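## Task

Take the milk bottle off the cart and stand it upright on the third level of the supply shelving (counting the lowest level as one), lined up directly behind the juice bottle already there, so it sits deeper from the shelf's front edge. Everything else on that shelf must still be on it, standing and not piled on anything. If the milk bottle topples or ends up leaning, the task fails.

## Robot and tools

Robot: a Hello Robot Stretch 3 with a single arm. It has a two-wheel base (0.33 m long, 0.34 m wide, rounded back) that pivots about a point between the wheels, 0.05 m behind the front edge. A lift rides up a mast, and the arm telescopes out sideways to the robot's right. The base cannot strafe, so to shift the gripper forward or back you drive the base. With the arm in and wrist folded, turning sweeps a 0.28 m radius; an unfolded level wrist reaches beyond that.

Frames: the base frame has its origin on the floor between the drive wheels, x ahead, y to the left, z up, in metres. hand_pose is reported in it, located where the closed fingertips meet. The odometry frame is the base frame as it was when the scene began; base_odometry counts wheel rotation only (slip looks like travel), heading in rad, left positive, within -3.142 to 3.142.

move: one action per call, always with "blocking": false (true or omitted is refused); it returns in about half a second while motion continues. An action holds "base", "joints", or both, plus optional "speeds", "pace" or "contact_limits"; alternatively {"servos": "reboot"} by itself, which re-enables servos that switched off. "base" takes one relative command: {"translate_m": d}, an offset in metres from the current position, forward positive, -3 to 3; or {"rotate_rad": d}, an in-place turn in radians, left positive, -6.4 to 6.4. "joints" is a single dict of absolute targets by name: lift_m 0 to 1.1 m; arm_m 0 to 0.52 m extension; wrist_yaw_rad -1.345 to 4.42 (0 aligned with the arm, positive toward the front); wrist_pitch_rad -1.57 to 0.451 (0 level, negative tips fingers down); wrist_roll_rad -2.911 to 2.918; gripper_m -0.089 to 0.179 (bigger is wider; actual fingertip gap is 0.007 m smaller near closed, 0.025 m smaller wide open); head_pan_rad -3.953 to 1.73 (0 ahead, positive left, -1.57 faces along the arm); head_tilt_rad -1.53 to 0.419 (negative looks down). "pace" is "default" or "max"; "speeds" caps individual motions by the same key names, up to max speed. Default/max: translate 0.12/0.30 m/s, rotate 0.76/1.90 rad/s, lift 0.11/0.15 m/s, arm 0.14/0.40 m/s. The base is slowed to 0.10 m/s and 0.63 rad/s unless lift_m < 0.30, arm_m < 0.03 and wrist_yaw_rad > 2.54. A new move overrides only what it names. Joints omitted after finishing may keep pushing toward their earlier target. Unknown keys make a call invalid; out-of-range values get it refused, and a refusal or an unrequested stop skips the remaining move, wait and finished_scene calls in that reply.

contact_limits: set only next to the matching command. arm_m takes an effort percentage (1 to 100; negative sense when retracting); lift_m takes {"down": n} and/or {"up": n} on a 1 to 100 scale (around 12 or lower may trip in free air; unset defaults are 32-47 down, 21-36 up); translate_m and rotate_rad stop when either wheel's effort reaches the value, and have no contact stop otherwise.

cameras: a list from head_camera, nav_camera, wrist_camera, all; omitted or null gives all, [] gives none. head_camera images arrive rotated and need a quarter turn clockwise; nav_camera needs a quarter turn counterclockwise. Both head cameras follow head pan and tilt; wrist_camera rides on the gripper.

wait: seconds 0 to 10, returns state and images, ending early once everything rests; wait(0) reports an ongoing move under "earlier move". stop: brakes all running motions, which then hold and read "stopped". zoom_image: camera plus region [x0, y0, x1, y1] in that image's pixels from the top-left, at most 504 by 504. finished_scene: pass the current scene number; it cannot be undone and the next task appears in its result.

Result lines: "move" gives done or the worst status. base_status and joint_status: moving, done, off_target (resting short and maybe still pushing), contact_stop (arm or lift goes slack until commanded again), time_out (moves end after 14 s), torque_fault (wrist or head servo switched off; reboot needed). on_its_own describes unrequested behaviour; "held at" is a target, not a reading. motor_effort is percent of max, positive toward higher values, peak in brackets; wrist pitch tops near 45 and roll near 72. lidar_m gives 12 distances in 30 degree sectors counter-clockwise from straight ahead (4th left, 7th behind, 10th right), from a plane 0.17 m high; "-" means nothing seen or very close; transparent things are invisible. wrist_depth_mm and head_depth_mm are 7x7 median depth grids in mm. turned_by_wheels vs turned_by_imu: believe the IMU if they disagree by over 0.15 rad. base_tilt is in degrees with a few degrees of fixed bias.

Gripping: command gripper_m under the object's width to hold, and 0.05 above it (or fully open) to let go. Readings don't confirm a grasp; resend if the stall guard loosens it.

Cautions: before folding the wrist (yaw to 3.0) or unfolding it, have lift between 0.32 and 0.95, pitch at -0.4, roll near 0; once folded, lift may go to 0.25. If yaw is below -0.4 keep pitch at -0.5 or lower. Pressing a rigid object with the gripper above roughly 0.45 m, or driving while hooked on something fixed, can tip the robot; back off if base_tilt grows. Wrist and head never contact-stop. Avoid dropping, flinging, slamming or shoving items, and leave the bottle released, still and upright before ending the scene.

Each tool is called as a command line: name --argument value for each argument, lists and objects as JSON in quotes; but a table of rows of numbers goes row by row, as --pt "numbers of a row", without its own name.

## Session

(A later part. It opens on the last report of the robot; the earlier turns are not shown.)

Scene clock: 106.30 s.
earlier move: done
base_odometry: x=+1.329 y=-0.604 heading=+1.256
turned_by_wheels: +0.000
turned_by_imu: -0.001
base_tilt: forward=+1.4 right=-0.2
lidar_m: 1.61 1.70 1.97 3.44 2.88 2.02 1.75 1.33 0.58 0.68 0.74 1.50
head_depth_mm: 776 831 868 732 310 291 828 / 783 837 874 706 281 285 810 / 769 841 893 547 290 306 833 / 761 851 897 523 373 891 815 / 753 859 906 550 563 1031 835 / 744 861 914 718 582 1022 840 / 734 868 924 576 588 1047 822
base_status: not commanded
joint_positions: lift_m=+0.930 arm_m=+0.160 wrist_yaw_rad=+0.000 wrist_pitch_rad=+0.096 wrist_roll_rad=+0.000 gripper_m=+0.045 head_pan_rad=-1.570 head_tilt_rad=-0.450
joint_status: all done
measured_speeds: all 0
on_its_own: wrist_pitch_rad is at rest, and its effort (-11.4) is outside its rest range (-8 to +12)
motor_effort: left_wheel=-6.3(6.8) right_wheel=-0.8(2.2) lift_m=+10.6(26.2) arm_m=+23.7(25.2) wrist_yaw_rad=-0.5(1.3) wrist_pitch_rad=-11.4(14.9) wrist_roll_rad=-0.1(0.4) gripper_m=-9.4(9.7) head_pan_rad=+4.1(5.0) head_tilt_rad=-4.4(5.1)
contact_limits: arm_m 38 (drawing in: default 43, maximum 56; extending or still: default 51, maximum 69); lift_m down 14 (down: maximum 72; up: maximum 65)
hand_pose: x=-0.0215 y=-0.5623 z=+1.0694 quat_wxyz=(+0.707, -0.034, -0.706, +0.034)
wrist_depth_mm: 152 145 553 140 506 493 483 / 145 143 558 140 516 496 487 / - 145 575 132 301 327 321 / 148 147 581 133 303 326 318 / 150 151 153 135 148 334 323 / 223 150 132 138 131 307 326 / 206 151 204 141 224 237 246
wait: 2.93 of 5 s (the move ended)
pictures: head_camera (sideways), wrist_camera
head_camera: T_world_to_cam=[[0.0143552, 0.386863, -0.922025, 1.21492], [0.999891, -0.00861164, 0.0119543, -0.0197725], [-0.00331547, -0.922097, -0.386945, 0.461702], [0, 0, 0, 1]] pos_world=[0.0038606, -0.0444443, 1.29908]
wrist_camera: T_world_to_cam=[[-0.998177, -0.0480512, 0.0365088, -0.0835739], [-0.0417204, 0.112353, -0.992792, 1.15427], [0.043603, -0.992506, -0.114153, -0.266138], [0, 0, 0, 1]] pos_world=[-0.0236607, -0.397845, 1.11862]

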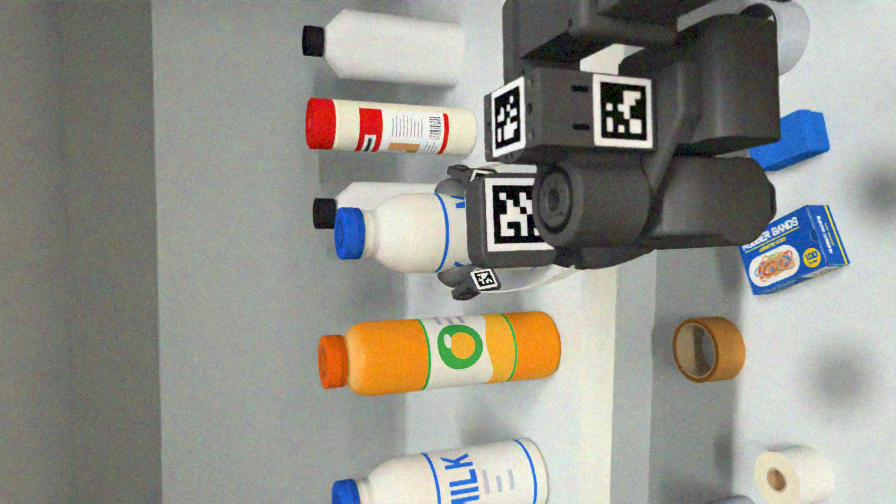

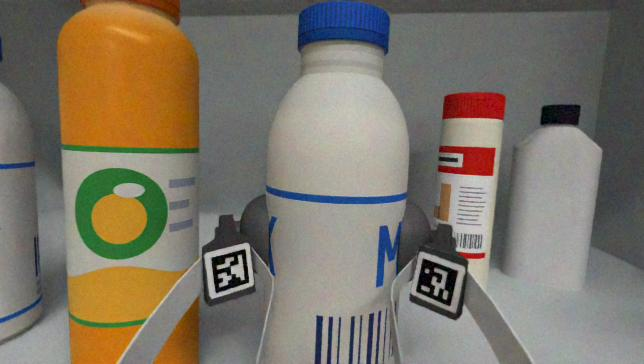

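move --joints '{"lift_m":0.968,"wrist_pitch_rad":0.05}' --blocking false --cameras '[]'

wait --seconds 3 --cameras '["wrist_camera","head_camera"]'

Scene clock: 107.07 s.
move: moving
base_odometry: x=+1.329 y=-0.604 heading=+1.256
turned_by_wheels: +0.000
turned_by_imu: +0.000
base_tilt: forward=+1.4 right=-0.2
lidar_m: 1.61 1.70 1.97 3.44 2.88 2.03 1.75 1.32 0.58 0.68 0.73 1.50
head_depth_mm: 776 832 862 726 315 921 828 / 784 837 871 693 - - 830 / 773 843 890 520 286 309 834 / 763 846 891 516 397 970 812 / 756 857 903 550 561 1031 835 / 746 867 915 719 580 1023 837 / 740 869 925 574 587 1040 825
base_status: not commanded
joint_positions: lift_m=+0.954 arm_m=+0.160 wrist_yaw_rad=+0.000 wrist_pitch_rad=+0.020 wrist_roll_rad=+0.000 gripper_m=+0.045 head_pan_rad=-1.570 head_tilt_rad=-0.450
joint_status: lift_m moving; wrist_pitch_rad moving
measured_speeds: translate_m=+0.000 rotate_rad=+0.000 lift_m=+0.077 arm_m=+0.000 wrist_yaw_rad=+0.000 wrist_pitch_rad=-0.264 wrist_roll_rad=+0.000 head_pan_rad=+0.000 head_tilt_rad=+0.000
motor_effort: left_wheel=-6.4(6.5) right_wheel=-1.3(1.5) lift_m=+34.6(38.5) arm_m=+23.5(24.1) wrist_yaw_rad=-0.2(0.7) wrist_pitch_rad=+9.1(11.7) wrist_roll_rad=-0.1(0.3) gripper_m=-8.5(9.3) head_pan_rad=+3.4(4.0) head_tilt_rad=-3.8(4.3)
contact_limits: arm_m 38 (drawing in: default 43, maximum 56; extending or still: default 51, maximum 69)
hand_pose: x=-0.0215 y=-0.5616 z=+1.0740 quat_wxyz=(+0.707, -0.007, -0.707, +0.007)
wrist_depth_mm: 135 140 542 133 493 477 462 / 135 138 551 135 506 484 473 / 139 143 571 130 297 293 316 / 147 147 545 132 303 323 317 / 151 150 153 136 148 336 331 / 222 152 133 140 131 307 317 / 208 154 205 144 221 225 239

Scene clock: 107.73 s.
earlier move: off_target
base_odometry: x=+1.329 y=-0.604 heading=+1.256
turned_by_wheels: +0.000
turned_by_imu: +0.000
base_tilt: forward=+1.3 right=-0.3
lidar_m: 1.61 1.70 1.97 3.44 2.89 2.03 1.75 1.33 0.58 0.68 0.74 1.50
head_depth_mm: 777 827 863 729 530 933 831 / 780 835 869 686 - 963 831 / 777 843 891 360 290 316 831 / 763 847 892 373 393 1002 814 / 758 855 899 548 562 1026 836 / 748 865 911 717 580 1018 839 / 737 865 924 575 588 1043 823
base_status: not commanded
joint_positions: lift_m=+0.968 arm_m=+0.160 wrist_yaw_rad=+0.000 wrist_pitch_rad=-0.017 wrist_roll_rad=+0.000 gripper_m=+0.045 head_pan_rad=-1.570 head_tilt_rad=-0.450
joint_status: wrist_pitch_rad off_target (ended at -0.017, target +0.050); the others done
measured_speeds: all 0
on_its_own: wrist_pitch_rad is at rest, and its effort (+12.9) is outside its rest range (-8 to +12)
motor_effort: left_wheel=-6.3(6.7) right_wheel=-0.8(1.6) lift_m=+38.9(39.9) arm_m=+23.2(24.1) wrist_yaw_rad=-0.4(0.7) wrist_pitch_rad=+12.9(13.5) wrist_roll_rad=+0.0(0.3) gripper_m=-8.6(9.3) head_pan_rad=+3.0(4.3) head_tilt_rad=-4.0(4.7)
contact_limits: arm_m 38 (drawing in: default 43, maximum 56; extending or still: default 51, maximum 69)
hand_pose: x=-0.0215 y=-0.5608 z=+1.0782 quat_wxyz=(+0.707, +0.006, -0.707, -0.007)
wrist_depth_mm: 135 138 534 142 487 475 454 / 133 137 546 142 498 481 466 / 138 141 568 134 295 319 316 / 147 147 509 134 302 326 320 / 154 152 153 136 148 342 376 / 224 154 132 139 131 291 310 / 219 157 198 141 225 228 241
wait: 0.67 of 3 s (the move ended)
pictures: head_camera (sideways), wrist_camera
head_camera: T_world_to_cam=[[0.0143552, 0.386863, -0.922025, 1.21492], [0.999891, -0.00861164, 0.0119543, -0.0197725], [-0.00331547, -0.922097, -0.386945, 0.461702], [0, 0, 0, 1]] pos_world=[0.0038606, -0.0444443, 1.29908]
wrist_camera: T_world_to_cam=[[-0.998181, -0.051791, 0.0308453, -0.0798273], [-0.0417246, 0.224304, -0.973626, 1.20489], [0.0435064, -0.973142, -0.226057, -0.132118], [0, 0, 0, 1]] pos_world=[-0.0236606, -0.402966, 1.14571]

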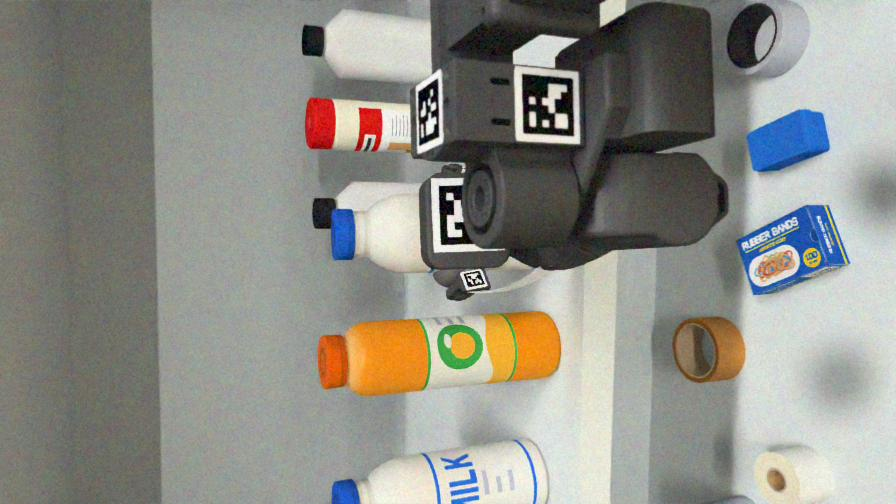

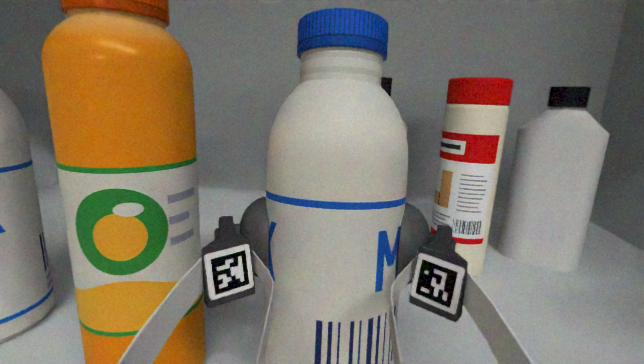

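move --joints '{"arm_m":0.325}' --speeds '{"arm_m":0.04}' --contact_limits '{"arm_m":40}' --blocking false --cameras '[]'

wait --seconds 8 --cameras '["wrist_camera","head_camera"]'

Scene clock: 108.63 s.
move: moving
base_odometry: x=+1.329 y=-0.604 heading=+1.256
turned_by_wheels: +0.000
turned_by_imu: +0.000
base_tilt: forward=+1.3 right=+0.0
lidar_m: 1.61 1.71 1.96 3.44 2.88 2.03 1.75 1.33 0.58 0.68 0.73 1.50
head_depth_mm: 776 833 865 315 530 992 826 / 782 837 871 691 284 962 832 / 778 839 892 304 303 937 829 / 765 847 893 377 393 1001 816 / 754 855 900 550 562 1031 839 / 747 860 913 720 579 1026 841 / 737 865 923 575 588 1042 823
base_status: not commanded
joint_positions: lift_m=+0.968 arm_m=+0.174 wrist_yaw_rad=+0.000 wrist_pitch_rad=-0.017 wrist_roll_rad=+0.000 gripper_m=+0.045 head_pan_rad=-1.570 head_tilt_rad=-0.450
joint_status: arm_m moving
measured_speeds: translate_m=+0.000 rotate_rad=+0.000 lift_m=+0.000 arm_m=+0.040 wrist_yaw_rad=+0.000 wrist_pitch_rad=+0.000 wrist_roll_rad=+0.000 head_pan_rad=+0.000 head_tilt_rad=+0.000
motor_effort: left_wheel=-5.9(6.4) right_wheel=-0.7(1.8) lift_m=+38.4(39.1) arm_m=+26.2(26.8) wrist_yaw_rad=-0.5(0.9) wrist_pitch_rad=+12.7(13.4) wrist_roll_rad=-0.1(0.3) gripper_m=-8.5(9.8) head_pan_rad=+3.8(4.9) head_tilt_rad=-3.3(4.5)
contact_limits: arm_m 40 (drawing in: default 43, maximum 56; extending or still: default 51, maximum 69)
hand_pose: x=-0.0215 y=-0.5751 z=+1.0782 quat_wxyz=(+0.707, +0.006, -0.707, -0.007)
wrist_depth_mm: 120 133 514 143 479 461 443 / 120 128 531 142 489 468 456 / 124 133 554 134 289 279 302 / 129 139 564 134 289 314 307 / 133 142 153 136 148 328 322 / 139 142 132 138 131 291 312 / 148 143 208 141 225 228 241

Scene clock: 112.83 s.
earlier move: done
base_odometry: x=+1.329 y=-0.604 heading=+1.256
turned_by_wheels: +0.000
turned_by_imu: -0.001
base_tilt: forward=+1.4 right=-0.2
lidar_m: 1.61 1.70 1.97 3.45 2.87 2.02 1.75 1.33 0.58 0.68 0.74 1.50
head_depth_mm: 777 831 864 314 569 1023 829 / 783 832 869 418 571 1027 831 / 774 843 872 423 547 1033 833 / 764 848 690 483 552 1034 815 / 758 853 904 550 562 1027 836 / 746 862 910 717 581 1025 837 / 740 869 922 574 587 1039 822
base_status: not commanded
joint_positions: lift_m=+0.968 arm_m=+0.325 wrist_yaw_rad=+0.001 wrist_pitch_rad=-0.014 wrist_roll_rad=+0.000 gripper_m=+0.045 head_pan_rad=-1.570 head_tilt_rad=-0.450
joint_status: all done
measured_speeds: all 0
motor_effort: left_wheel=-5.9(6.7) right_wheel=-1.2(1.9) lift_m=+31.4(39.1) arm_m=+25.4(27.8) wrist_yaw_rad=-1.2(2.2) wrist_pitch_rad=+12.4(13.5) wrist_roll_rad=-0.2(0.4) gripper_m=-9.3(10.2) head_pan_rad=+2.9(4.9) head_tilt_rad=-3.6(4.6)
contact_limits: arm_m 40 (drawing in: default 43, maximum 56; extending or still: default 51, maximum 69)
hand_pose: x=-0.0211 y=-0.7258 z=+1.0789 quat_wxyz=(+0.707, +0.006, -0.707, -0.005)
wrist_depth_mm: 403 388 374 144 343 332 321 / 420 402 388 144 349 344 131 / 435 418 401 135 183 356 132 / 451 435 414 134 184 367 133 / 377 388 152 136 148 372 138 / 279 281 132 138 131 160 139 / 222 207 226 140 207 161 144
wait: 4.20 of 8 s (the move ended)
pictures: head_camera (sideways), wrist_camera
head_camera: T_world_to_cam=[[0.0143552, 0.386863, -0.922025, 1.21492], [0.999891, -0.00861164, 0.0119543, -0.0197725], [-0.00331547, -0.922097, -0.386945, 0.461702], [0, 0, 0, 1]] pos_world=[0.0038606, -0.0444443, 1.29908]
wrist_camera: T_world_to_cam=[[-0.998112, -0.0530283, 0.0309938, -0.0891492], [-0.0420131, 0.221329, -0.974294, 1.24124], [0.0448053, -0.973756, -0.223139, -0.296188], [0, 0, 0, 1]] pos_world=[-0.0235616, -0.567866, 1.14601]

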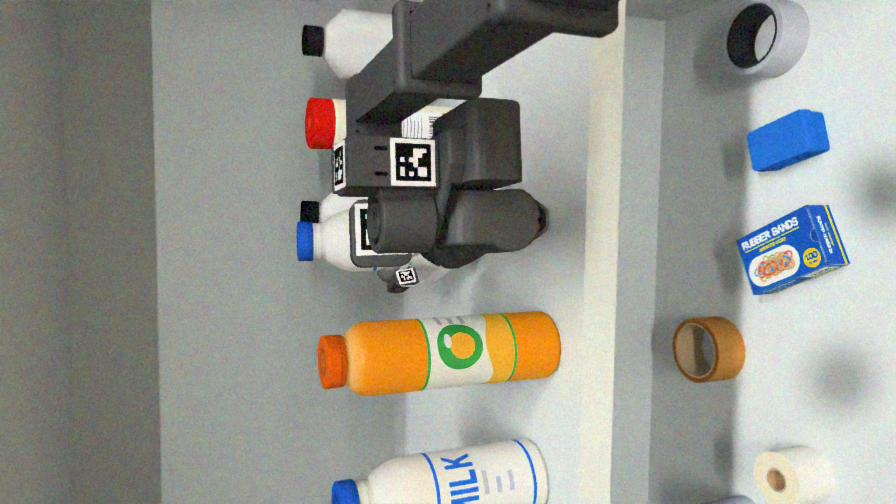

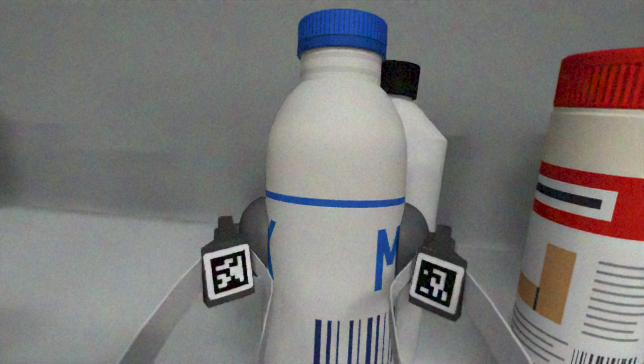

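move --joints '{"lift_m":0.958}' --speeds '{"lift_m":0.03}' --contact_limits '{"lift_m":{"down":13}}' --blocking false --cameras '[]'

wait --seconds 3 --cameras '["wrist_camera"]'

Scene clock: 113.83 s.
move: moving
base_odometry: x=+1.329 y=-0.604 heading=+1.256
turned_by_wheels: +0.000
turned_by_imu: +0.000
base_tilt: forward=+1.3 right=-0.2
lidar_m: 1.61 1.71 1.97 3.44 2.88 2.02 1.75 1.32 0.58 0.68 0.73 1.50
head_depth_mm: 774 828 868 337 544 1022 828 / 782 836 868 419 548 1030 831 / 775 844 876 428 545 1031 832 / 764 848 689 479 550 1032 810 / 753 854 901 550 561 1026 838 / 746 864 912 718 581 1017 839 / 739 867 924 574 588 1039 825
base_status: not commanded
joint_positions: lift_m=+0.958 arm_m=+0.325 wrist_yaw_rad=+0.001 wrist_pitch_rad=+0.014 wrist_roll_rad=+0.000 gripper_m=+0.045 head_pan_rad=-1.570 head_tilt_rad=-0.450
joint_status: lift_m moving
measured_speeds: translate_m=+0.000 rotate_rad=+0.000 lift_m=-0.001 arm_m=+0.000 wrist_yaw_rad=+0.000 wrist_pitch_rad=+0.000 wrist_roll_rad=+0.000 head_pan_rad=+0.000 head_tilt_rad=+0.000
motor_effort: left_wheel=-5.7(6.2) right_wheel=-2.0(2.0) lift_m=+20.9(29.6) arm_m=+25.5(26.6) wrist_yaw_rad=-1.1(2.0) wrist_pitch_rad=+7.0(12.5) wrist_roll_rad=-0.1(0.3) gripper_m=-8.9(9.4) head_pan_rad=+2.6(3.8) head_tilt_rad=-3.7(4.1)
contact_limits: arm_m 40 (drawing in: default 43, maximum 56; extending or still: default 51, maximum 69); lift_m down 13 (down: maximum 72; up: maximum 65)
hand_pose: x=-0.0211 y=-0.7265 z=+1.0761 quat_wxyz=(+0.707, -0.004, -0.707, +0.005)
wrist_depth_mm: 411 393 377 141 346 335 324 / 422 404 388 140 350 346 131 / 438 418 401 133 182 356 133 / 453 433 416 133 183 366 134 / 387 400 152 136 148 373 138 / 282 282 133 139 131 160 138 / 219 205 224 141 205 161 142

Scene clock: 114.10 s.
earlier move: done
base_odometry: x=+1.329 y=-0.604 heading=+1.256
turned_by_wheels: +0.000
turned_by_imu: +0.000
base_tilt: forward=+1.4 right=-0.2
lidar_m: 1.61 1.71 1.97 3.46 2.88 2.03 1.75 1.33 0.58 0.68 0.74 1.50
head_depth_mm: 777 831 864 338 544 1024 827 / 783 839 867 419 547 1030 832 / 775 845 877 428 545 1031 831 / 766 851 691 479 551 1033 812 / 758 853 901 550 561 1026 835 / 745 861 912 718 580 1018 837 / 738 866 923 574 588 1046 823
base_status: not commanded
joint_positions: lift_m=+0.958 arm_m=+0.325 wrist_yaw_rad=+0.001 wrist_pitch_rad=+0.014 wrist_roll_rad=+0.000 gripper_m=+0.045 head_pan_rad=-1.570 head_tilt_rad=-0.450
joint_status: all done
measured_speeds: all 0
motor_effort: left_wheel=-6.0(6.2) right_wheel=-1.1(2.0) lift_m=+16.7(29.6) arm_m=+25.4(26.6) wrist_yaw_rad=-1.6(2.0) wrist_pitch_rad=+7.1(12.5) wrist_roll_rad=-0.3(0.3) gripper_m=-8.6(9.4) head_pan_rad=+3.2(4.0) head_tilt_rad=-4.0(4.1)
contact_limits: arm_m 40 (drawing in: default 43, maximum 56; extending or still: default 51, maximum 69); lift_m down 13 (down: maximum 72; up: maximum 65)
hand_pose: x=-0.0211 y=-0.7265 z=+1.0761 quat_wxyz=(+0.707, -0.004, -0.707, +0.005)
wrist_depth_mm: 411 395 374 142 344 335 324 / 422 403 387 140 348 346 132 / 439 417 400 133 181 356 133 / 452 429 416 133 183 366 133 / 386 399 151 136 148 373 138 / 280 283 132 139 131 160 138 / 220 204 223 141 205 160 142
wait: 0.27 of 3 s (the move ended)
wrist_camera: T_world_to_cam=[[-0.998107, -0.0522367, 0.0324494, -0.090066], [-0.0420122, 0.193891, -0.980123, 1.22493], [0.0449067, -0.979631, -0.195719, -0.331173], [0, 0, 0, 1]] pos_world=[-0.0235617, -0.566635, 1.13869]

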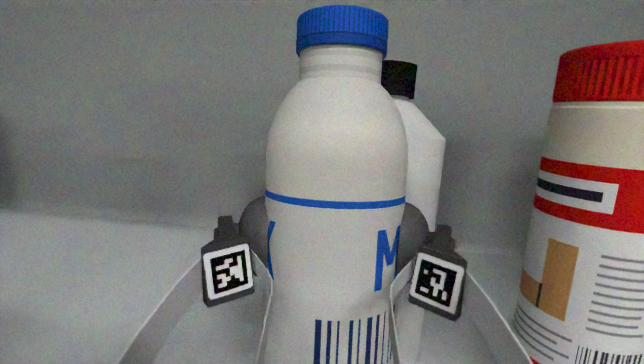

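move --joints '{"gripper_m":0.125}' --blocking false --cameras '[]'

wait --seconds 3 --cameras '["wrist_camera"]'

move --joints '{"arm_m":0.258}' --speeds '{"arm_m":0.05}' --blocking false --cameras '[]'

wait --seconds 4 --cameras '["wrist_camera","head_camera"]'

Scene clock: 115.17 s.
move: moving
base_odometry: x=+1.329 y=-0.604 heading=+1.256
turned_by_wheels: +0.000
turned_by_imu: +0.000
base_tilt: forward=+1.4 right=-0.2
lidar_m: 1.61 1.70 1.97 3.44 2.89 2.03 1.75 1.32 0.58 0.68 0.74 1.50
head_depth_mm: 778 828 863 338 543 1026 832 / 782 833 867 419 549 1026 830 / 774 842 881 427 543 1029 830 / 764 845 883 480 551 1036 813 / 754 855 901 550 562 1027 838 / 745 860 913 719 580 1024 839 / 741 866 921 575 588 1045 820
base_status: not commanded
joint_positions: lift_m=+0.958 arm_m=+0.325 wrist_yaw_rad=+0.001 wrist_pitch_rad=+0.021 wrist_roll_rad=+0.000 gripper_m=+0.082 head_pan_rad=-1.570 head_tilt_rad=-0.450
joint_status: gripper_m moving
measured_speeds: translate_m=+0.000 rotate_rad=+0.000 lift_m=+0.000 arm_m=+0.000 wrist_yaw_rad=+0.000 wrist_pitch_rad=+0.024 wrist_roll_rad=+0.000 head_pan_rad=+0.000 head_tilt_rad=+0.000
motor_effort: left_wheel=-6.0(6.1) right_wheel=-1.1(1.5) lift_m=+16.6(16.9) arm_m=+24.7(26.6) wrist_yaw_rad=-1.5(1.9) wrist_pitch_rad=+5.9(7.5) wrist_roll_rad=-0.2(0.3) gripper_m=+78.2(79.4) head_pan_rad=+3.1(3.7) head_tilt_rad=-3.7(4.0)
contact_limits: arm_m 40 (drawing in: default 43, maximum 56; extending or still: default 51, maximum 69); lift_m down 13 (down: maximum 72; up: maximum 65)
hand_pose: x=-0.0211 y=-0.7267 z=+1.0781 quat_wxyz=(+0.707, -0.007, -0.707, +0.008)
wrist_depth_mm: 409 394 378 120 347 337 324 / 423 405 391 125 353 346 132 / 438 417 399 119 175 357 133 / 450 433 414 120 175 365 133 / 396 405 151 124 148 373 138 / 287 263 136 129 132 126 138 / 233 207 226 134 198 114 141

Scene clock: 116.00 s.
earlier move: done
base_odometry: x=+1.329 y=-0.604 heading=+1.256
turned_by_wheels: +0.000
turned_by_imu: +0.000
base_tilt: forward=+1.4 right=-0.2
lidar_m: 1.61 1.70 1.97 3.43 2.89 2.03 1.75 1.33 0.58 0.68 0.73 1.50
head_depth_mm: 773 831 861 337 544 1027 831 / 780 835 871 419 546 1027 829 / 774 842 878 428 545 1031 833 / 763 848 881 479 550 1034 816 / 756 855 901 549 563 1027 836 / 743 859 913 717 579 1026 839 / 737 869 923 574 588 1041 823
base_status: not commanded
joint_positions: lift_m=+0.958 arm_m=+0.325 wrist_yaw_rad=+0.001 wrist_pitch_rad=+0.025 wrist_roll_rad=+0.000 gripper_m=+0.125 head_pan_rad=-1.570 head_tilt_rad=-0.450
joint_status: all done
measured_speeds: all 0
motor_effort: left_wheel=-6.0(6.1) right_wheel=-1.0(1.7) lift_m=+17.0(17.0) arm_m=+21.3(26.6) wrist_yaw_rad=-1.6(1.9) wrist_pitch_rad=+4.7(7.5) wrist_roll_rad=-0.2(0.5) gripper_m=-0.9(79.4) head_pan_rad=+2.2(3.7) head_tilt_rad=-3.2(4.5)
contact_limits: arm_m 40 (drawing in: default 43, maximum 56; extending or still: default 51, maximum 69); lift_m down 13 (down: maximum 72; up: maximum 65)
hand_pose: x=-0.0211 y=-0.7268 z=+1.0790 quat_wxyz=(+0.707, -0.008, -0.707, +0.009)
wrist_depth_mm: 410 394 378 126 348 338 325 / 427 405 390 129 352 348 132 / 435 416 399 123 181 354 133 / 448 429 413 122 179 367 133 / 401 352 151 126 143 152 138 / 302 125 267 130 190 126 138 / - 218 220 134 203 221 138
wait: 0.83 of 3 s (the move ended)
wrist_camera: T_world_to_cam=[[-0.998107, -0.0518689, 0.0330332, -0.0905369], [-0.0420115, 0.182875, -0.982238, 1.22209], [0.0449067, -0.981767, -0.184708, -0.344314], [0, 0, 0, 1]] pos_world=[-0.0235617, -0.566223, 1.13978]

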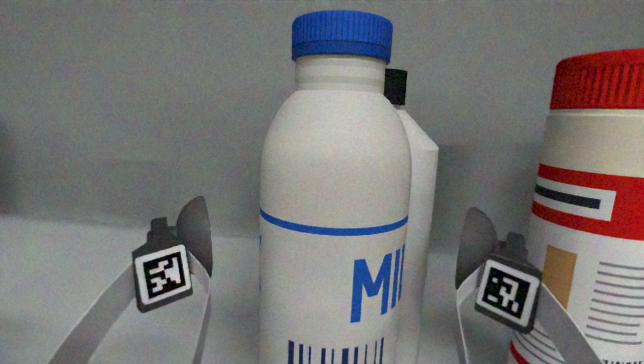

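Scene clock: 116.50 s.
move: moving
base_odometry: x=+1.329 y=-0.604 heading=+1.256
turned_by_wheels: +0.000
turned_by_imu: +0.000
base_tilt: forward=+1.3 right=-0.2
lidar_m: 1.61 1.70 1.96 3.45 2.88 2.03 1.75 1.33 0.58 0.68 0.74 1.50
head_depth_mm: 775 829 863 331 534 1025 826 / 783 836 871 404 547 1027 831 / 775 840 880 416 541 1032 835 / 766 848 883 502 550 1035 813 / 757 853 902 551 563 1028 836 / 746 864 915 719 580 1021 837 / 737 872 921 575 588 1042 822
base_status: not commanded
joint_positions: lift_m=+0.958 arm_m=+0.309 wrist_yaw_rad=+0.001 wrist_pitch_rad=+0.025 wrist_roll_rad=+0.000 gripper_m=+0.125 head_pan_rad=-1.570 head_tilt_rad=-0.450
joint_status: arm_m moving
measured_speeds: translate_m=+0.000 rotate_rad=+0.000 lift_m=+0.000 arm_m=-0.050 wrist_yaw_rad=+0.000 wrist_pitch_rad=+0.000 wrist_roll_rad=+0.000 head_pan_rad=+0.000 head_tilt_rad=+0.000
motor_effort: left_wheel=-5.9(6.0) right_wheel=-0.9(1.9) lift_m=+16.9(16.9) arm_m=-24.1(25.7) wrist_yaw_rad=-1.4(1.9) wrist_pitch_rad=+5.1(5.6) wrist_roll_rad=-0.1(0.3) gripper_m=-1.1(1.3) head_pan_rad=+2.3(3.4) head_tilt_rad=-3.3(3.9)
contact_limits: lift_m down 13 (down: maximum 72; up: maximum 65)
hand_pose: x=-0.0211 y=-0.7106 z=+1.0791 quat_wxyz=(+0.707, -0.008, -0.707, +0.009)
wrist_depth_mm: 425 408 391 365 359 349 338 / 438 420 402 143 366 360 141 / 452 432 415 137 198 368 142 / 467 446 423 136 192 377 142 / 404 350 360 141 197 155 146 / 303 125 269 145 205 127 151 / - 218 220 150 218 181 153

Scene clock: 117.97 s.
earlier move: done
base_odometry: x=+1.329 y=-0.604 heading=+1.256
turned_by_wheels: +0.000
turned_by_imu: +0.000
base_tilt: forward=+1.3 right=-0.2
lidar_m: 1.61 1.70 1.96 3.44 2.88 2.03 1.75 1.33 0.58 0.68 0.74 1.50
head_depth_mm: 780 827 864 344 534 1030 830 / 782 836 869 369 361 1024 831 / 776 843 885 368 390 1033 834 / 762 847 882 453 548 1033 814 / 755 853 901 547 563 1025 836 / 748 861 912 718 580 1025 836 / 737 867 924 574 587 1045 823
base_status: not commanded
joint_positions: lift_m=+0.958 arm_m=+0.258 wrist_yaw_rad=+0.001 wrist_pitch_rad=+0.025 wrist_roll_rad=+0.000 gripper_m=+0.125 head_pan_rad=-1.570 head_tilt_rad=-0.450
joint_status: all done
measured_speeds: all 0
motor_effort: left_wheel=-5.9(6.2) right_wheel=-1.0(1.9) lift_m=+16.7(17.0) arm_m=-24.9(26.5) wrist_yaw_rad=-1.6(2.2) wrist_pitch_rad=+4.4(5.6) wrist_roll_rad=+0.0(0.5) gripper_m=-0.8(1.5) head_pan_rad=+2.2(3.5) head_tilt_rad=-3.6(4.2)
contact_limits: lift_m down 13 (down: maximum 72; up: maximum 65)
hand_pose: x=-0.0211 y=-0.6597 z=+1.0791 quat_wxyz=(+0.707, -0.008, -0.707, +0.009)
wrist_depth_mm: 482 462 444 426 410 394 382 / 494 472 453 194 421 397 385 / 510 491 472 190 422 201 232 / 520 504 484 191 436 200 233 / 407 351 394 197 260 197 239 / - 125 283 204 275 127 247 / - 219 229 212 238 219 238
wait: 1.47 of 4 s (the move ended)
pictures: head_camera (sideways), wrist_camera
head_camera: T_world_to_cam=[[0.0143552, 0.386863, -0.922025, 1.21492], [0.999891, -0.00861164, 0.0119543, -0.0197725], [-0.00331547, -0.922097, -0.386945, 0.461702], [0, 0, 0, 1]] pos_world=[0.0038606, -0.0444443, 1.29908]
wrist_camera: T_world_to_cam=[[-0.998107, -0.0518572, 0.0330511, -0.0870796], [-0.0420129, 0.182567, -0.982295, 1.20985], [0.0449051, -0.981825, -0.1844, -0.278897], [0, 0, 0, 1]] pos_world=[-0.0235617, -0.499223, 1.13988]

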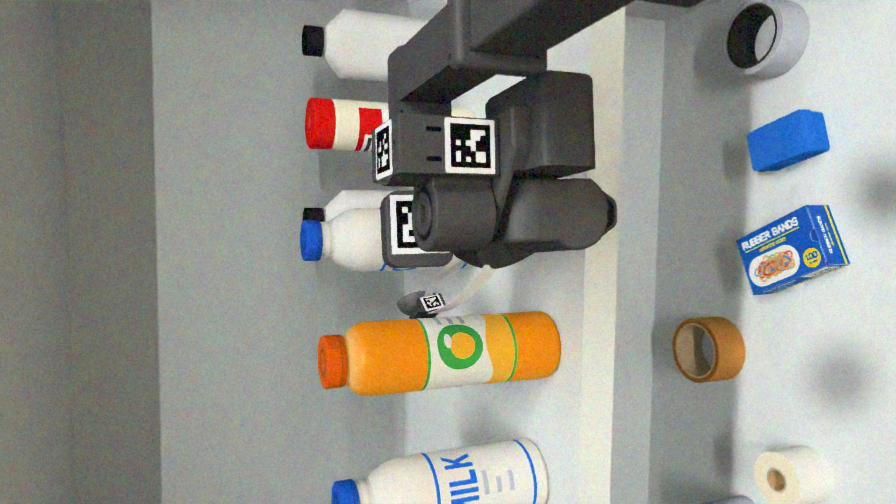

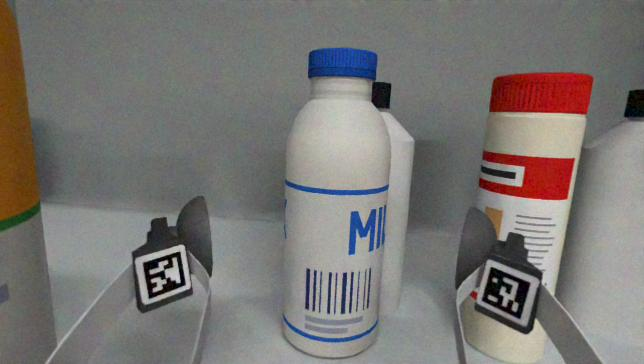

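move --joints '{"gripper_m":0.05}' --blocking false --cameras '[]'

wait --seconds 3 --cameras '[]'

move --joints '{"arm_m":0.0}' --blocking false --cameras '[]'

wait --seconds 5 --cameras '[]'

move --base '{"translate_m":0.11}' --joints '{"gripper_m":0.15,"wrist_pitch_rad":0.02}' --blocking false --cameras '[]'

wait --seconds 5 --cameras '["wrist_camera","head_camera"]'

Scene clock: 118.93 s.
move: moving
base_odometry: x=+1.329 y=-0.604 heading=+1.256
turned_by_wheels: +0.000
turned_by_imu: +0.000
base_tilt: forward=+1.4 right=-0.2
lidar_m: 1.61 1.70 1.97 3.45 2.89 2.03 1.75 1.33 0.58 0.68 0.74 1.50
head_depth_mm: 777 830 865 343 534 1026 830 / 782 835 869 368 361 1027 833 / 774 842 886 369 390 1033 834 / 766 848 884 452 549 1037 815 / 756 854 900 551 562 1028 835 / 746 862 914 717 579 1021 839 / 738 871 918 575 588 1044 823
base_status: not commanded
joint_positions: lift_m=+0.958 arm_m=+0.258 wrist_yaw_rad=+0.001 wrist_pitch_rad=+0.025 wrist_roll_rad=+0.000 gripper_m=+0.088 head_pan_rad=-1.570 head_tilt_rad=-0.450
joint_status: gripper_m moving
measured_speeds: all 0
motor_effort: left_wheel=-5.6(6.0) right_wheel=-1.9(1.9) lift_m=+17.0(17.0) arm_m=-23.5(24.6) wrist_yaw_rad=-1.5(1.8) wrist_pitch_rad=+4.9(5.5) wrist_roll_rad=+0.2(0.3) gripper_m=-79.8(80.2) head_pan_rad=+2.5(4.0) head_tilt_rad=-3.5(4.3)
contact_limits: lift_m down 13 (down: maximum 72; up: maximum 65)
hand_pose: x=-0.0211 y=-0.6597 z=+1.0791 quat_wxyz=(+0.707, -0.008, -0.707, +0.009)
wrist_depth_mm: 480 465 440 424 409 394 378 / 497 471 457 195 417 397 385 / 509 488 469 190 425 201 232 / 515 499 478 191 438 200 233 / 403 414 154 197 206 202 238 / 288 125 268 204 216 205 247 / - 210 231 212 229 214 243

Scene clock: 119.70 s.
earlier move: done
base_odometry: x=+1.329 y=-0.604 heading=+1.256
turned_by_wheels: +0.000
turned_by_imu: +0.000
base_tilt: forward=+1.3 right=-0.2
lidar_m: 1.61 1.70 1.97 3.45 2.89 2.03 1.75 1.32 0.58 0.68 0.74 1.50
head_depth_mm: 776 831 861 344 535 1031 828 / 781 833 871 369 361 1028 832 / 777 839 887 369 391 1032 829 / 765 848 881 452 548 1029 811 / 756 853 901 550 562 1029 837 / 745 863 913 716 580 1021 837 / 740 867 921 573 588 1041 823
base_status: not commanded
joint_positions: lift_m=+0.958 arm_m=+0.258 wrist_yaw_rad=+0.001 wrist_pitch_rad=+0.025 wrist_roll_rad=+0.000 gripper_m=+0.050 head_pan_rad=-1.570 head_tilt_rad=-0.450
joint_status: all done
measured_speeds: all 0
motor_effort: left_wheel=-6.1(6.1) right_wheel=-1.0(2.1) lift_m=+17.0(17.3) arm_m=-23.1(24.6) wrist_yaw_rad=-1.7(2.1) wrist_pitch_rad=+4.7(5.5) wrist_roll_rad=-0.3(0.3) gripper_m=-0.2(80.2) head_pan_rad=+1.3(4.0) head_tilt_rad=-3.4(4.3)
contact_limits: lift_m down 13 (down: maximum 72; up: maximum 65)
hand_pose: x=-0.0211 y=-0.6597 z=+1.0791 quat_wxyz=(+0.707, -0.008, -0.707, +0.009)
wrist_depth_mm: 479 464 441 423 409 394 381 / 494 471 458 194 421 398 384 / 511 487 469 189 425 201 232 / 519 503 484 191 436 200 233 / 406 413 158 196 155 205 239 / 289 308 132 203 129 209 247 / 224 209 230 212 237 213 245
wait: 0.77 of 3 s (the move ended)

Scene clock: 120.20 s.
move: moving
base_odometry: x=+1.329 y=-0.604 heading=+1.256
turned_by_wheels: +0.000
turned_by_imu: +0.000
base_tilt: forward=+1.4 right=-0.2
lidar_m: 1.61 1.70 1.97 3.43 2.89 2.03 1.75 1.32 0.58 0.68 0.74 1.50
head_depth_mm: 776 828 863 343 533 1026 831 / 780 835 871 355 347 1030 831 / 775 843 889 355 375 1032 832 / 764 847 885 438 544 1038 813 / 755 857 904 551 564 1025 837 / 747 861 913 718 580 1026 837 / 740 869 924 575 587 1047 823
base_status: not commanded
joint_positions: lift_m=+0.958 arm_m=+0.240 wrist_yaw_rad=+0.001 wrist_pitch_rad=+0.025 wrist_roll_rad=+0.000 gripper_m=+0.050 head_pan_rad=-1.570 head_tilt_rad=-0.450
joint_status: arm_m moving
measured_speeds: translate_m=+0.000 rotate_rad=+0.000 lift_m=+0.000 arm_m=-0.068 wrist_yaw_rad=+0.000 wrist_pitch_rad=+0.000 wrist_roll_rad=+0.000 head_pan_rad=+0.000 head_tilt_rad=+0.000
motor_effort: left_wheel=-5.8(6.0) right_wheel=-1.3(1.7) lift_m=+16.9(17.2) arm_m=-23.0(27.1) wrist_yaw_rad=-1.8(1.8) wrist_pitch_rad=+4.8(5.4) wrist_roll_rad=+0.2(0.3) gripper_m=-0.4(1.3) head_pan_rad=+2.2(2.8) head_tilt_rad=-3.6(3.9)
contact_limits: lift_m down 13 (down: maximum 72; up: maximum 65)
hand_pose: x=-0.0211 y=-0.6421 z=+1.0791 quat_wxyz=(+0.707, -0.008, -0.707, +0.009)
wrist_depth_mm: 492 478 461 439 424 408 392 / - 491 470 209 431 410 404 / 510 503 486 205 437 210 248 / 526 519 504 207 449 213 247 / 104 415 158 213 154 222 254 / 103 307 132 221 129 226 259 / - 116 230 225 237 230 249

Scene clock: 122.83 s.
earlier move: done
base_odometry: x=+1.329 y=-0.604 heading=+1.256
turned_by_wheels: +0.000
turned_by_imu: -0.001
base_tilt: forward=+1.4 right=-0.1
lidar_m: 1.61 1.70 1.97 3.43 2.88 2.02 1.75 1.33 0.58 0.68 0.73 1.50
head_depth_mm: 775 830 866 733 571 1098 - / 782 838 871 705 572 1031 - / 774 839 886 725 550 - - / 761 849 882 698 551 - 813 / 755 853 902 550 556 1002 837 / 745 859 912 719 580 1019 837 / 739 867 922 574 588 1045 824
base_status: not commanded
joint_positions: lift_m=+0.958 arm_m=+0.000 wrist_yaw_rad=+0.001 wrist_pitch_rad=+0.026 wrist_roll_rad=+0.000 gripper_m=+0.050 head_pan_rad=-1.570 head_tilt_rad=-0.450
joint_status: all done
measured_speeds: all 0
motor_effort: left_wheel=-5.7(6.1) right_wheel=-0.9(1.7) lift_m=+17.3(17.3) arm_m=-25.2(27.1) wrist_yaw_rad=-1.2(2.0) wrist_pitch_rad=+4.5(5.7) wrist_roll_rad=+0.2(0.3) gripper_m=-1.2(1.9) head_pan_rad=+2.4(3.4) head_tilt_rad=-3.3(4.0)
contact_limits: lift_m down 13 (down: maximum 72; up: maximum 65)
hand_pose: x=-0.0211 y=-0.4017 z=+1.0792 quat_wxyz=(+0.707, -0.008, -0.707, +0.009)
wrist_depth_mm: 553 720 693 673 643 618 - / 531 731 301 682 658 631 - / 374 338 303 456 501 597 - / 378 347 313 465 504 494 - / 378 355 153 439 154 475 440 / 322 312 132 293 128 326 332 / 566 90 821 285 272 258 256
wait: 2.63 of 5 s (the move ended)

Scene clock: 123.33 s.
move: moving
base_odometry: x=+1.334 y=-0.590 heading=+1.256
turned_by_wheels: +0.000
turned_by_imu: +0.000
base_tilt: forward=+1.5 right=-0.1
lidar_m: 1.60 1.68 1.94 3.43 2.89 2.04 1.76 1.33 0.59 0.68 0.73 1.50
head_depth_mm: 776 831 733 734 570 1100 - / 781 835 868 707 547 996 - / 775 844 886 749 575 - - / 765 854 886 703 576 - 813 / 754 853 897 540 555 1021 834 / 744 861 921 764 609 1041 839 / 738 867 920 565 588 1043 824
base_status: translate_m moving
joint_positions: lift_m=+0.958 arm_m=+0.000 wrist_yaw_rad=+0.001 wrist_pitch_rad=+0.004 wrist_roll_rad=+0.000 gripper_m=+0.087 head_pan_rad=-1.570 head_tilt_rad=-0.450
joint_status: wrist_pitch_rad moving; gripper_m moving
measured_speeds: translate_m=+0.058 rotate_rad=+0.000 lift_m=+0.000 arm_m=+0.000 wrist_yaw_rad=+0.000 wrist_pitch_rad=+0.000 wrist_roll_rad=+0.000 head_pan_rad=+0.000 head_tilt_rad=+0.000
motor_effort: left_wheel=+5.6(6.3) right_wheel=+8.6(9.8) lift_m=+17.2(17.4) arm_m=-24.6(25.6) wrist_yaw_rad=-1.8(1.8) wrist_pitch_rad=+2.8(4.4) wrist_roll_rad=+0.0(0.4) gripper_m=+79.4(79.4) head_pan_rad=+2.3(3.3) head_tilt_rad=-3.9(3.9)
contact_limits: lift_m down 13 (down: maximum 72; up: maximum 65)
hand_pose: x=-0.0211 y=-0.4013 z=+1.0736 quat_wxyz=(+0.707, -0.001, -0.707, +0.001)
wrist_depth_mm: 542 712 685 662 638 618 598 / 523 349 296 684 651 634 - / 380 337 302 698 483 620 - / 380 342 315 461 500 492 - / 364 353 155 412 155 443 415 / 325 309 153 293 134 289 312 / 552 818 821 803 278 125 258

Scene clock: 125.07 s.
earlier move: done
base_odometry: x=+1.363 y=-0.500 heading=+1.256
turned_by_wheels: +0.000
turned_by_imu: -0.001
base_tilt: forward=+1.3 right=-0.2
lidar_m: 1.50 1.59 1.82 3.44 3.04 2.11 1.86 0.66 0.65 0.70 0.67 1.51
head_depth_mm: 782 834 878 708 571 1101 - / 786 842 877 702 547 1028 - / 776 851 889 681 573 - - / 767 860 903 553 574 - - / 759 862 924 712 575 1025 835 / 749 872 919 576 589 1037 821 / 742 875 937 679 595 978 838
base_status: done
joint_positions: lift_m=+0.958 arm_m=+0.000 wrist_yaw_rad=+0.001 wrist_pitch_rad=+0.004 wrist_roll_rad=+0.000 gripper_m=+0.150 head_pan_rad=-1.570 head_tilt_rad=-0.450
joint_status: all done
measured_speeds: all 0
motor_effort: left_wheel=+3.3(7.0) right_wheel=+3.3(10.2) lift_m=+17.2(17.5) arm_m=-24.5(25.6) wrist_yaw_rad=-1.9(2.1) wrist_pitch_rad=+3.3(4.4) wrist_roll_rad=+0.0(0.5) gripper_m=+0.7(80.6) head_pan_rad=+2.5(3.3) head_tilt_rad=-3.4(4.0)
contact_limits: lift_m down 13 (down: maximum 72; up: maximum 65)
hand_pose: x=-0.0211 y=-0.4013 z=+1.0736 quat_wxyz=(+0.707, -0.001, -0.707, +0.001)
wrist_depth_mm: 442 547 687 667 646 621 609 / 423 341 706 301 661 631 615 / 433 351 326 300 437 456 469 / 453 360 341 304 449 489 475 / 379 147 347 318 418 152 452 / 331 126 307 294 298 129 313 / 509 - 833 808 764 279 115
wait: 1.73 of 5 s (the move ended)
pictures: head_camera (sideways), wrist_camera
head_camera: T_world_to_cam=[[0.0143552, 0.386863, -0.922025, 1.21492], [0.999891, -0.00861164, 0.0119543, -0.0197725], [-0.00331547, -0.922097, -0.386945, 0.461702], [0, 0, 0, 1]] pos_world=[0.0038606, -0.0444443, 1.29908]
wrist_camera: T_world_to_cam=[[-0.998107, -0.0525565, 0.0319264, -0.0725639], [-0.0420131, 0.203692, -0.978133, 1.16123], [0.0449041, -0.977623, -0.205514, -0.00173867], [0, 0, 0, 1]] pos_world=[-0.0235617, -0.242046, 1.1378]

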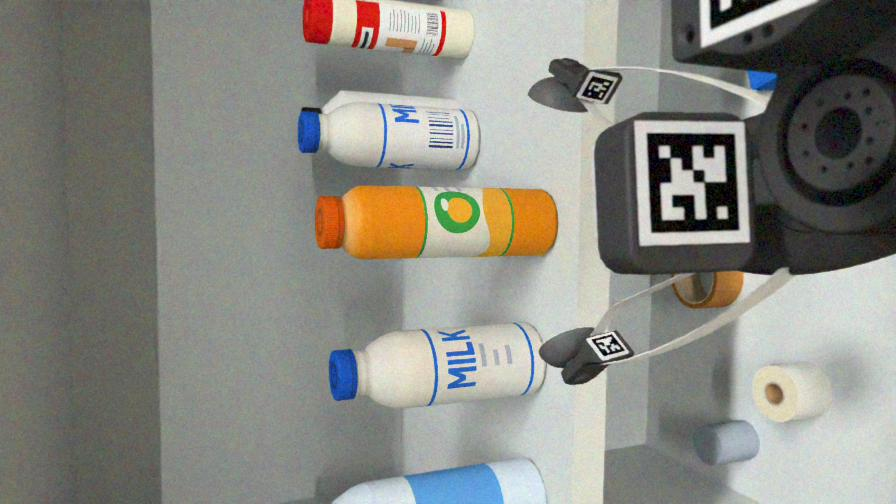

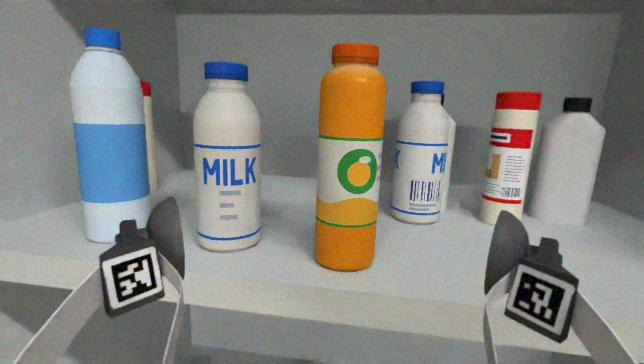

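move --base '{"translate_m":-0.01}' --joints '{"gripper_m":0.135,"lift_m":0.97}' --blocking false --cameras '[]'

wait --seconds 3 --cameras '[]'

move --joints '{"arm_m":0.12}' --contact_limits '{"arm_m":38}' --blocking false --cameras '[]'

wait --seconds 4 --cameras '["wrist_camera","head_camera"]'

Scene clock: 126.27 s.
move: moving
base_odometry: x=+1.360 y=-0.509 heading=+1.256
turned_by_wheels: +0.000
turned_by_imu: +0.000
base_tilt: forward=+2.1 right=-0.4
lidar_m: 1.51 1.59 1.83 3.44 3.01 2.11 1.85 0.66 0.65 0.69 0.67 1.50
head_depth_mm: 783 837 868 704 569 - - / 785 843 879 707 403 1065 - / 779 851 891 698 601 - - / 767 858 891 543 573 - 810 / 755 864 924 755 578 1021 837 / 748 867 914 565 588 1041 823 / 740 879 940 722 603 980 839
base_status: translate_m moving
joint_positions: lift_m=+0.970 arm_m=+0.000 wrist_yaw_rad=+0.001 wrist_pitch_rad=+0.003 wrist_roll_rad=+0.000 gripper_m=+0.135 head_pan_rad=-1.570 head_tilt_rad=-0.450
joint_status: lift_m moving; gripper_m moving
measured_speeds: translate_m=-0.011 rotate_rad=+0.000 lift_m=+0.002 arm_m=+0.000 wrist_yaw_rad=+0.000 wrist_pitch_rad=+0.000 wrist_roll_rad=+0.000 head_pan_rad=+0.000 head_tilt_rad=+0.000
motor_effort: left_wheel=-5.7(8.0) right_wheel=-3.4(6.9) lift_m=+35.3(36.8) arm_m=-24.0(24.8) wrist_yaw_rad=-1.5(2.0) wrist_pitch_rad=+3.6(4.1) wrist_roll_rad=+0.1(0.3) gripper_m=-1.3(61.3) head_pan_rad=+2.2(3.0) head_tilt_rad=-2.7(3.7)
hand_pose: x=-0.0211 y=-0.4013 z=+1.0853 quat_wxyz=(+0.707, +0.000, -0.707, +0.001)
wrist_depth_mm: 453 573 695 664 638 617 593 / 433 352 708 670 667 644 615 / 427 353 330 294 445 483 469 / 441 363 338 305 472 482 472 / 407 153 348 319 455 451 483 / 334 123 309 313 320 126 336 / 460 - 829 796 285 275 260

Scene clock: 126.63 s.
earlier move: done
base_odometry: x=+1.360 y=-0.509 heading=+1.256
turned_by_wheels: +0.000
turned_by_imu: +0.000
base_tilt: forward=+1.3 right=-0.2
lidar_m: 1.51 1.60 1.82 3.45 3.02 2.10 1.85 0.66 0.65 0.69 0.67 1.50
head_depth_mm: 784 836 872 706 570 - - / 787 842 880 706 403 1062 - / 776 852 892 697 601 - - / 768 855 889 542 573 - 808 / 758 861 927 758 577 1023 837 / 749 870 911 564 588 1040 823 / 739 876 938 765 607 981 842
base_status: done
joint_positions: lift_m=+0.970 arm_m=+0.000 wrist_yaw_rad=+0.001 wrist_pitch_rad=+0.003 wrist_roll_rad=+0.000 gripper_m=+0.135 head_pan_rad=-1.570 head_tilt_rad=-0.450
joint_status: all done
measured_speeds: all 0
motor_effort: left_wheel=-5.3(8.0) right_wheel=-3.0(6.9) lift_m=+35.0(36.8) arm_m=-24.4(25.5) wrist_yaw_rad=-1.6(2.1) wrist_pitch_rad=+3.6(4.1) wrist_roll_rad=+0.2(0.3) gripper_m=-1.0(61.3) head_pan_rad=+1.7(3.0) head_tilt_rad=-3.4(3.7)
hand_pose: x=-0.0211 y=-0.4013 z=+1.0853 quat_wxyz=(+0.707, +0.000, -0.707, +0.001)
wrist_depth_mm: 454 575 695 672 638 621 606 / 435 353 705 669 666 639 618 / 424 354 329 294 480 479 469 / 446 360 340 303 470 477 472 / 406 153 348 318 454 456 479 / 335 124 307 313 320 126 338 / 463 - 830 808 284 274 259
wait: 0.37 of 3 s (the move ended)

Scene clock: 127.13 s.
move: moving
base_odometry: x=+1.360 y=-0.509 heading=+1.256
turned_by_wheels: +0.000
turned_by_imu: +0.000
base_tilt: forward=+1.4 right=-0.2
lidar_m: 1.51 1.60 1.83 3.43 3.03 2.11 1.85 0.66 0.64 0.69 0.67 1.51
head_depth_mm: 784 840 870 705 596 - - / 789 845 882 705 540 - - / 779 849 893 697 603 - - / 767 858 894 541 563 - 814 / 759 862 924 757 558 1000 834 / 750 865 913 564 584 1042 824 / 740 874 942 763 606 987 840
base_status: not commanded
joint_positions: lift_m=+0.970 arm_m=+0.018 wrist_yaw_rad=+0.001 wrist_pitch_rad=+0.003 wrist_roll_rad=+0.000 gripper_m=+0.135 head_pan_rad=-1.570 head_tilt_rad=-0.450
joint_status: arm_m moving
measured_speeds: translate_m=+0.000 rotate_rad=+0.000 lift_m=+0.000 arm_m=+0.068 wrist_yaw_rad=+0.000 wrist_pitch_rad=+0.000 wrist_roll_rad=+0.000 head_pan_rad=+0.000 head_tilt_rad=+0.000
motor_effort: left_wheel=-5.0(5.3) right_wheel=-2.6(3.4) lift_m=+34.6(35.1) arm_m=+23.9(26.9) wrist_yaw_rad=-1.7(2.0) wrist_pitch_rad=+3.6(4.3) wrist_roll_rad=+0.1(0.3) gripper_m=-1.4(1.9) head_pan_rad=+0.8(3.0) head_tilt_rad=-3.4(3.7)
contact_limits: arm_m 38 (drawing in: default 43, maximum 56; extending or still: default 51, maximum 69)
hand_pose: x=-0.0211 y=-0.4189 z=+1.0853 quat_wxyz=(+0.707, +0.000, -0.707, +0.001)
wrist_depth_mm: 447 576 672 651 634 605 588 / 419 530 693 277 649 629 602 / 326 338 317 276 429 439 455 / 426 356 326 287 463 463 460 / 379 153 334 301 441 440 465 / 316 124 306 299 321 126 334 / 461 305 808 282 270 258 246

Scene clock: 128.77 s.
earlier move: done
base_odometry: x=+1.360 y=-0.509 heading=+1.256
turned_by_wheels: +0.000
turned_by_imu: +0.000
base_tilt: forward=+1.4 right=-0.2
lidar_m: 1.51 1.60 1.83 3.43 3.02 2.10 1.85 0.66 0.65 0.69 0.67 1.51
head_depth_mm: 784 838 873 710 - - 821 / 788 843 880 745 - - 829 / 777 849 893 533 - - 809 / 766 857 894 514 368 987 836 / 758 861 923 673 590 1025 837 / 747 870 912 565 588 1039 826 / 740 873 943 766 603 985 839
base_status: not commanded
joint_positions: lift_m=+0.970 arm_m=+0.120 wrist_yaw_rad=+0.001 wrist_pitch_rad=+0.003 wrist_roll_rad=+0.000 gripper_m=+0.135 head_pan_rad=-1.570 head_tilt_rad=-0.450
joint_status: all done
measured_speeds: all 0
motor_effort: left_wheel=-4.6(5.3) right_wheel=-2.8(3.4) lift_m=+33.9(35.1) arm_m=+25.3(26.9) wrist_yaw_rad=-1.8(2.1) wrist_pitch_rad=+3.6(4.3) wrist_roll_rad=-0.2(0.4) gripper_m=-0.6(1.9) head_pan_rad=+2.1(3.0) head_tilt_rad=-2.7(3.7)
contact_limits: arm_m 38 (drawing in: default 43, maximum 56; extending or still: default 51, maximum 69)
hand_pose: x=-0.0211 y=-0.5213 z=+1.0853 quat_wxyz=(+0.707, +0.000, -0.707, +0.001)
wrist_depth_mm: 452 587 575 546 538 516 501 / 438 214 603 170 541 534 515 / 412 208 609 172 318 542 350 / 426 212 629 178 326 554 356 / 379 150 398 184 339 342 369 / 265 124 291 191 316 126 334 / - 230 240 198 246 238 244
wait: 1.63 of 4 s (the move ended)
pictures: head_camera (sideways), wrist_camera
head_camera: T_world_to_cam=[[0.0143552, 0.386863, -0.922025, 1.21492], [0.999891, -0.00861164, 0.0119543, -0.0197725], [-0.00331547, -0.922097, -0.386945, 0.461702], [0, 0, 0, 1]] pos_world=[0.0038606, -0.0444443, 1.29908]
wrist_camera: T_world_to_cam=[[-0.998112, -0.0524897, 0.0319038, -0.0792057], [-0.0420188, 0.204598, -0.977944, 1.19744], [0.0448045, -0.977438, -0.206417, -0.115603], [0, 0, 0, 1]] pos_world=[-0.0235616, -0.362147, 1.1497]

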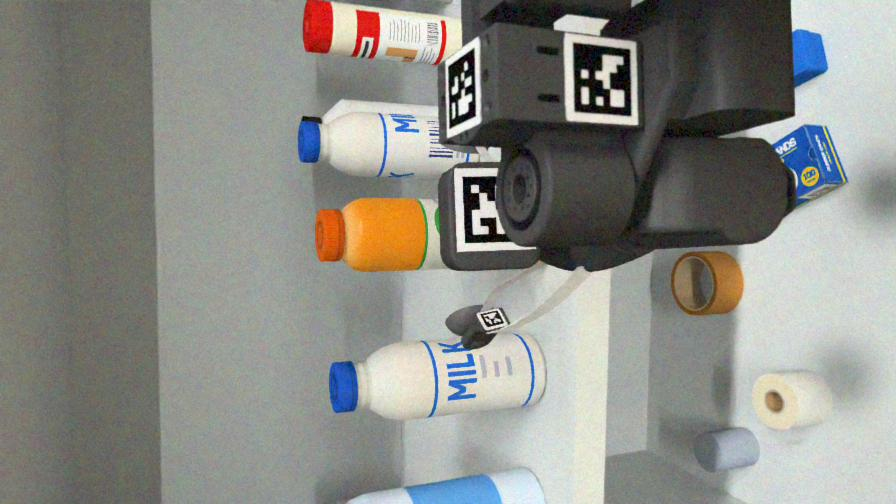

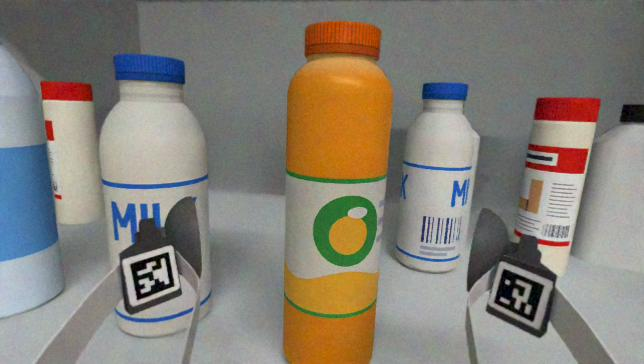

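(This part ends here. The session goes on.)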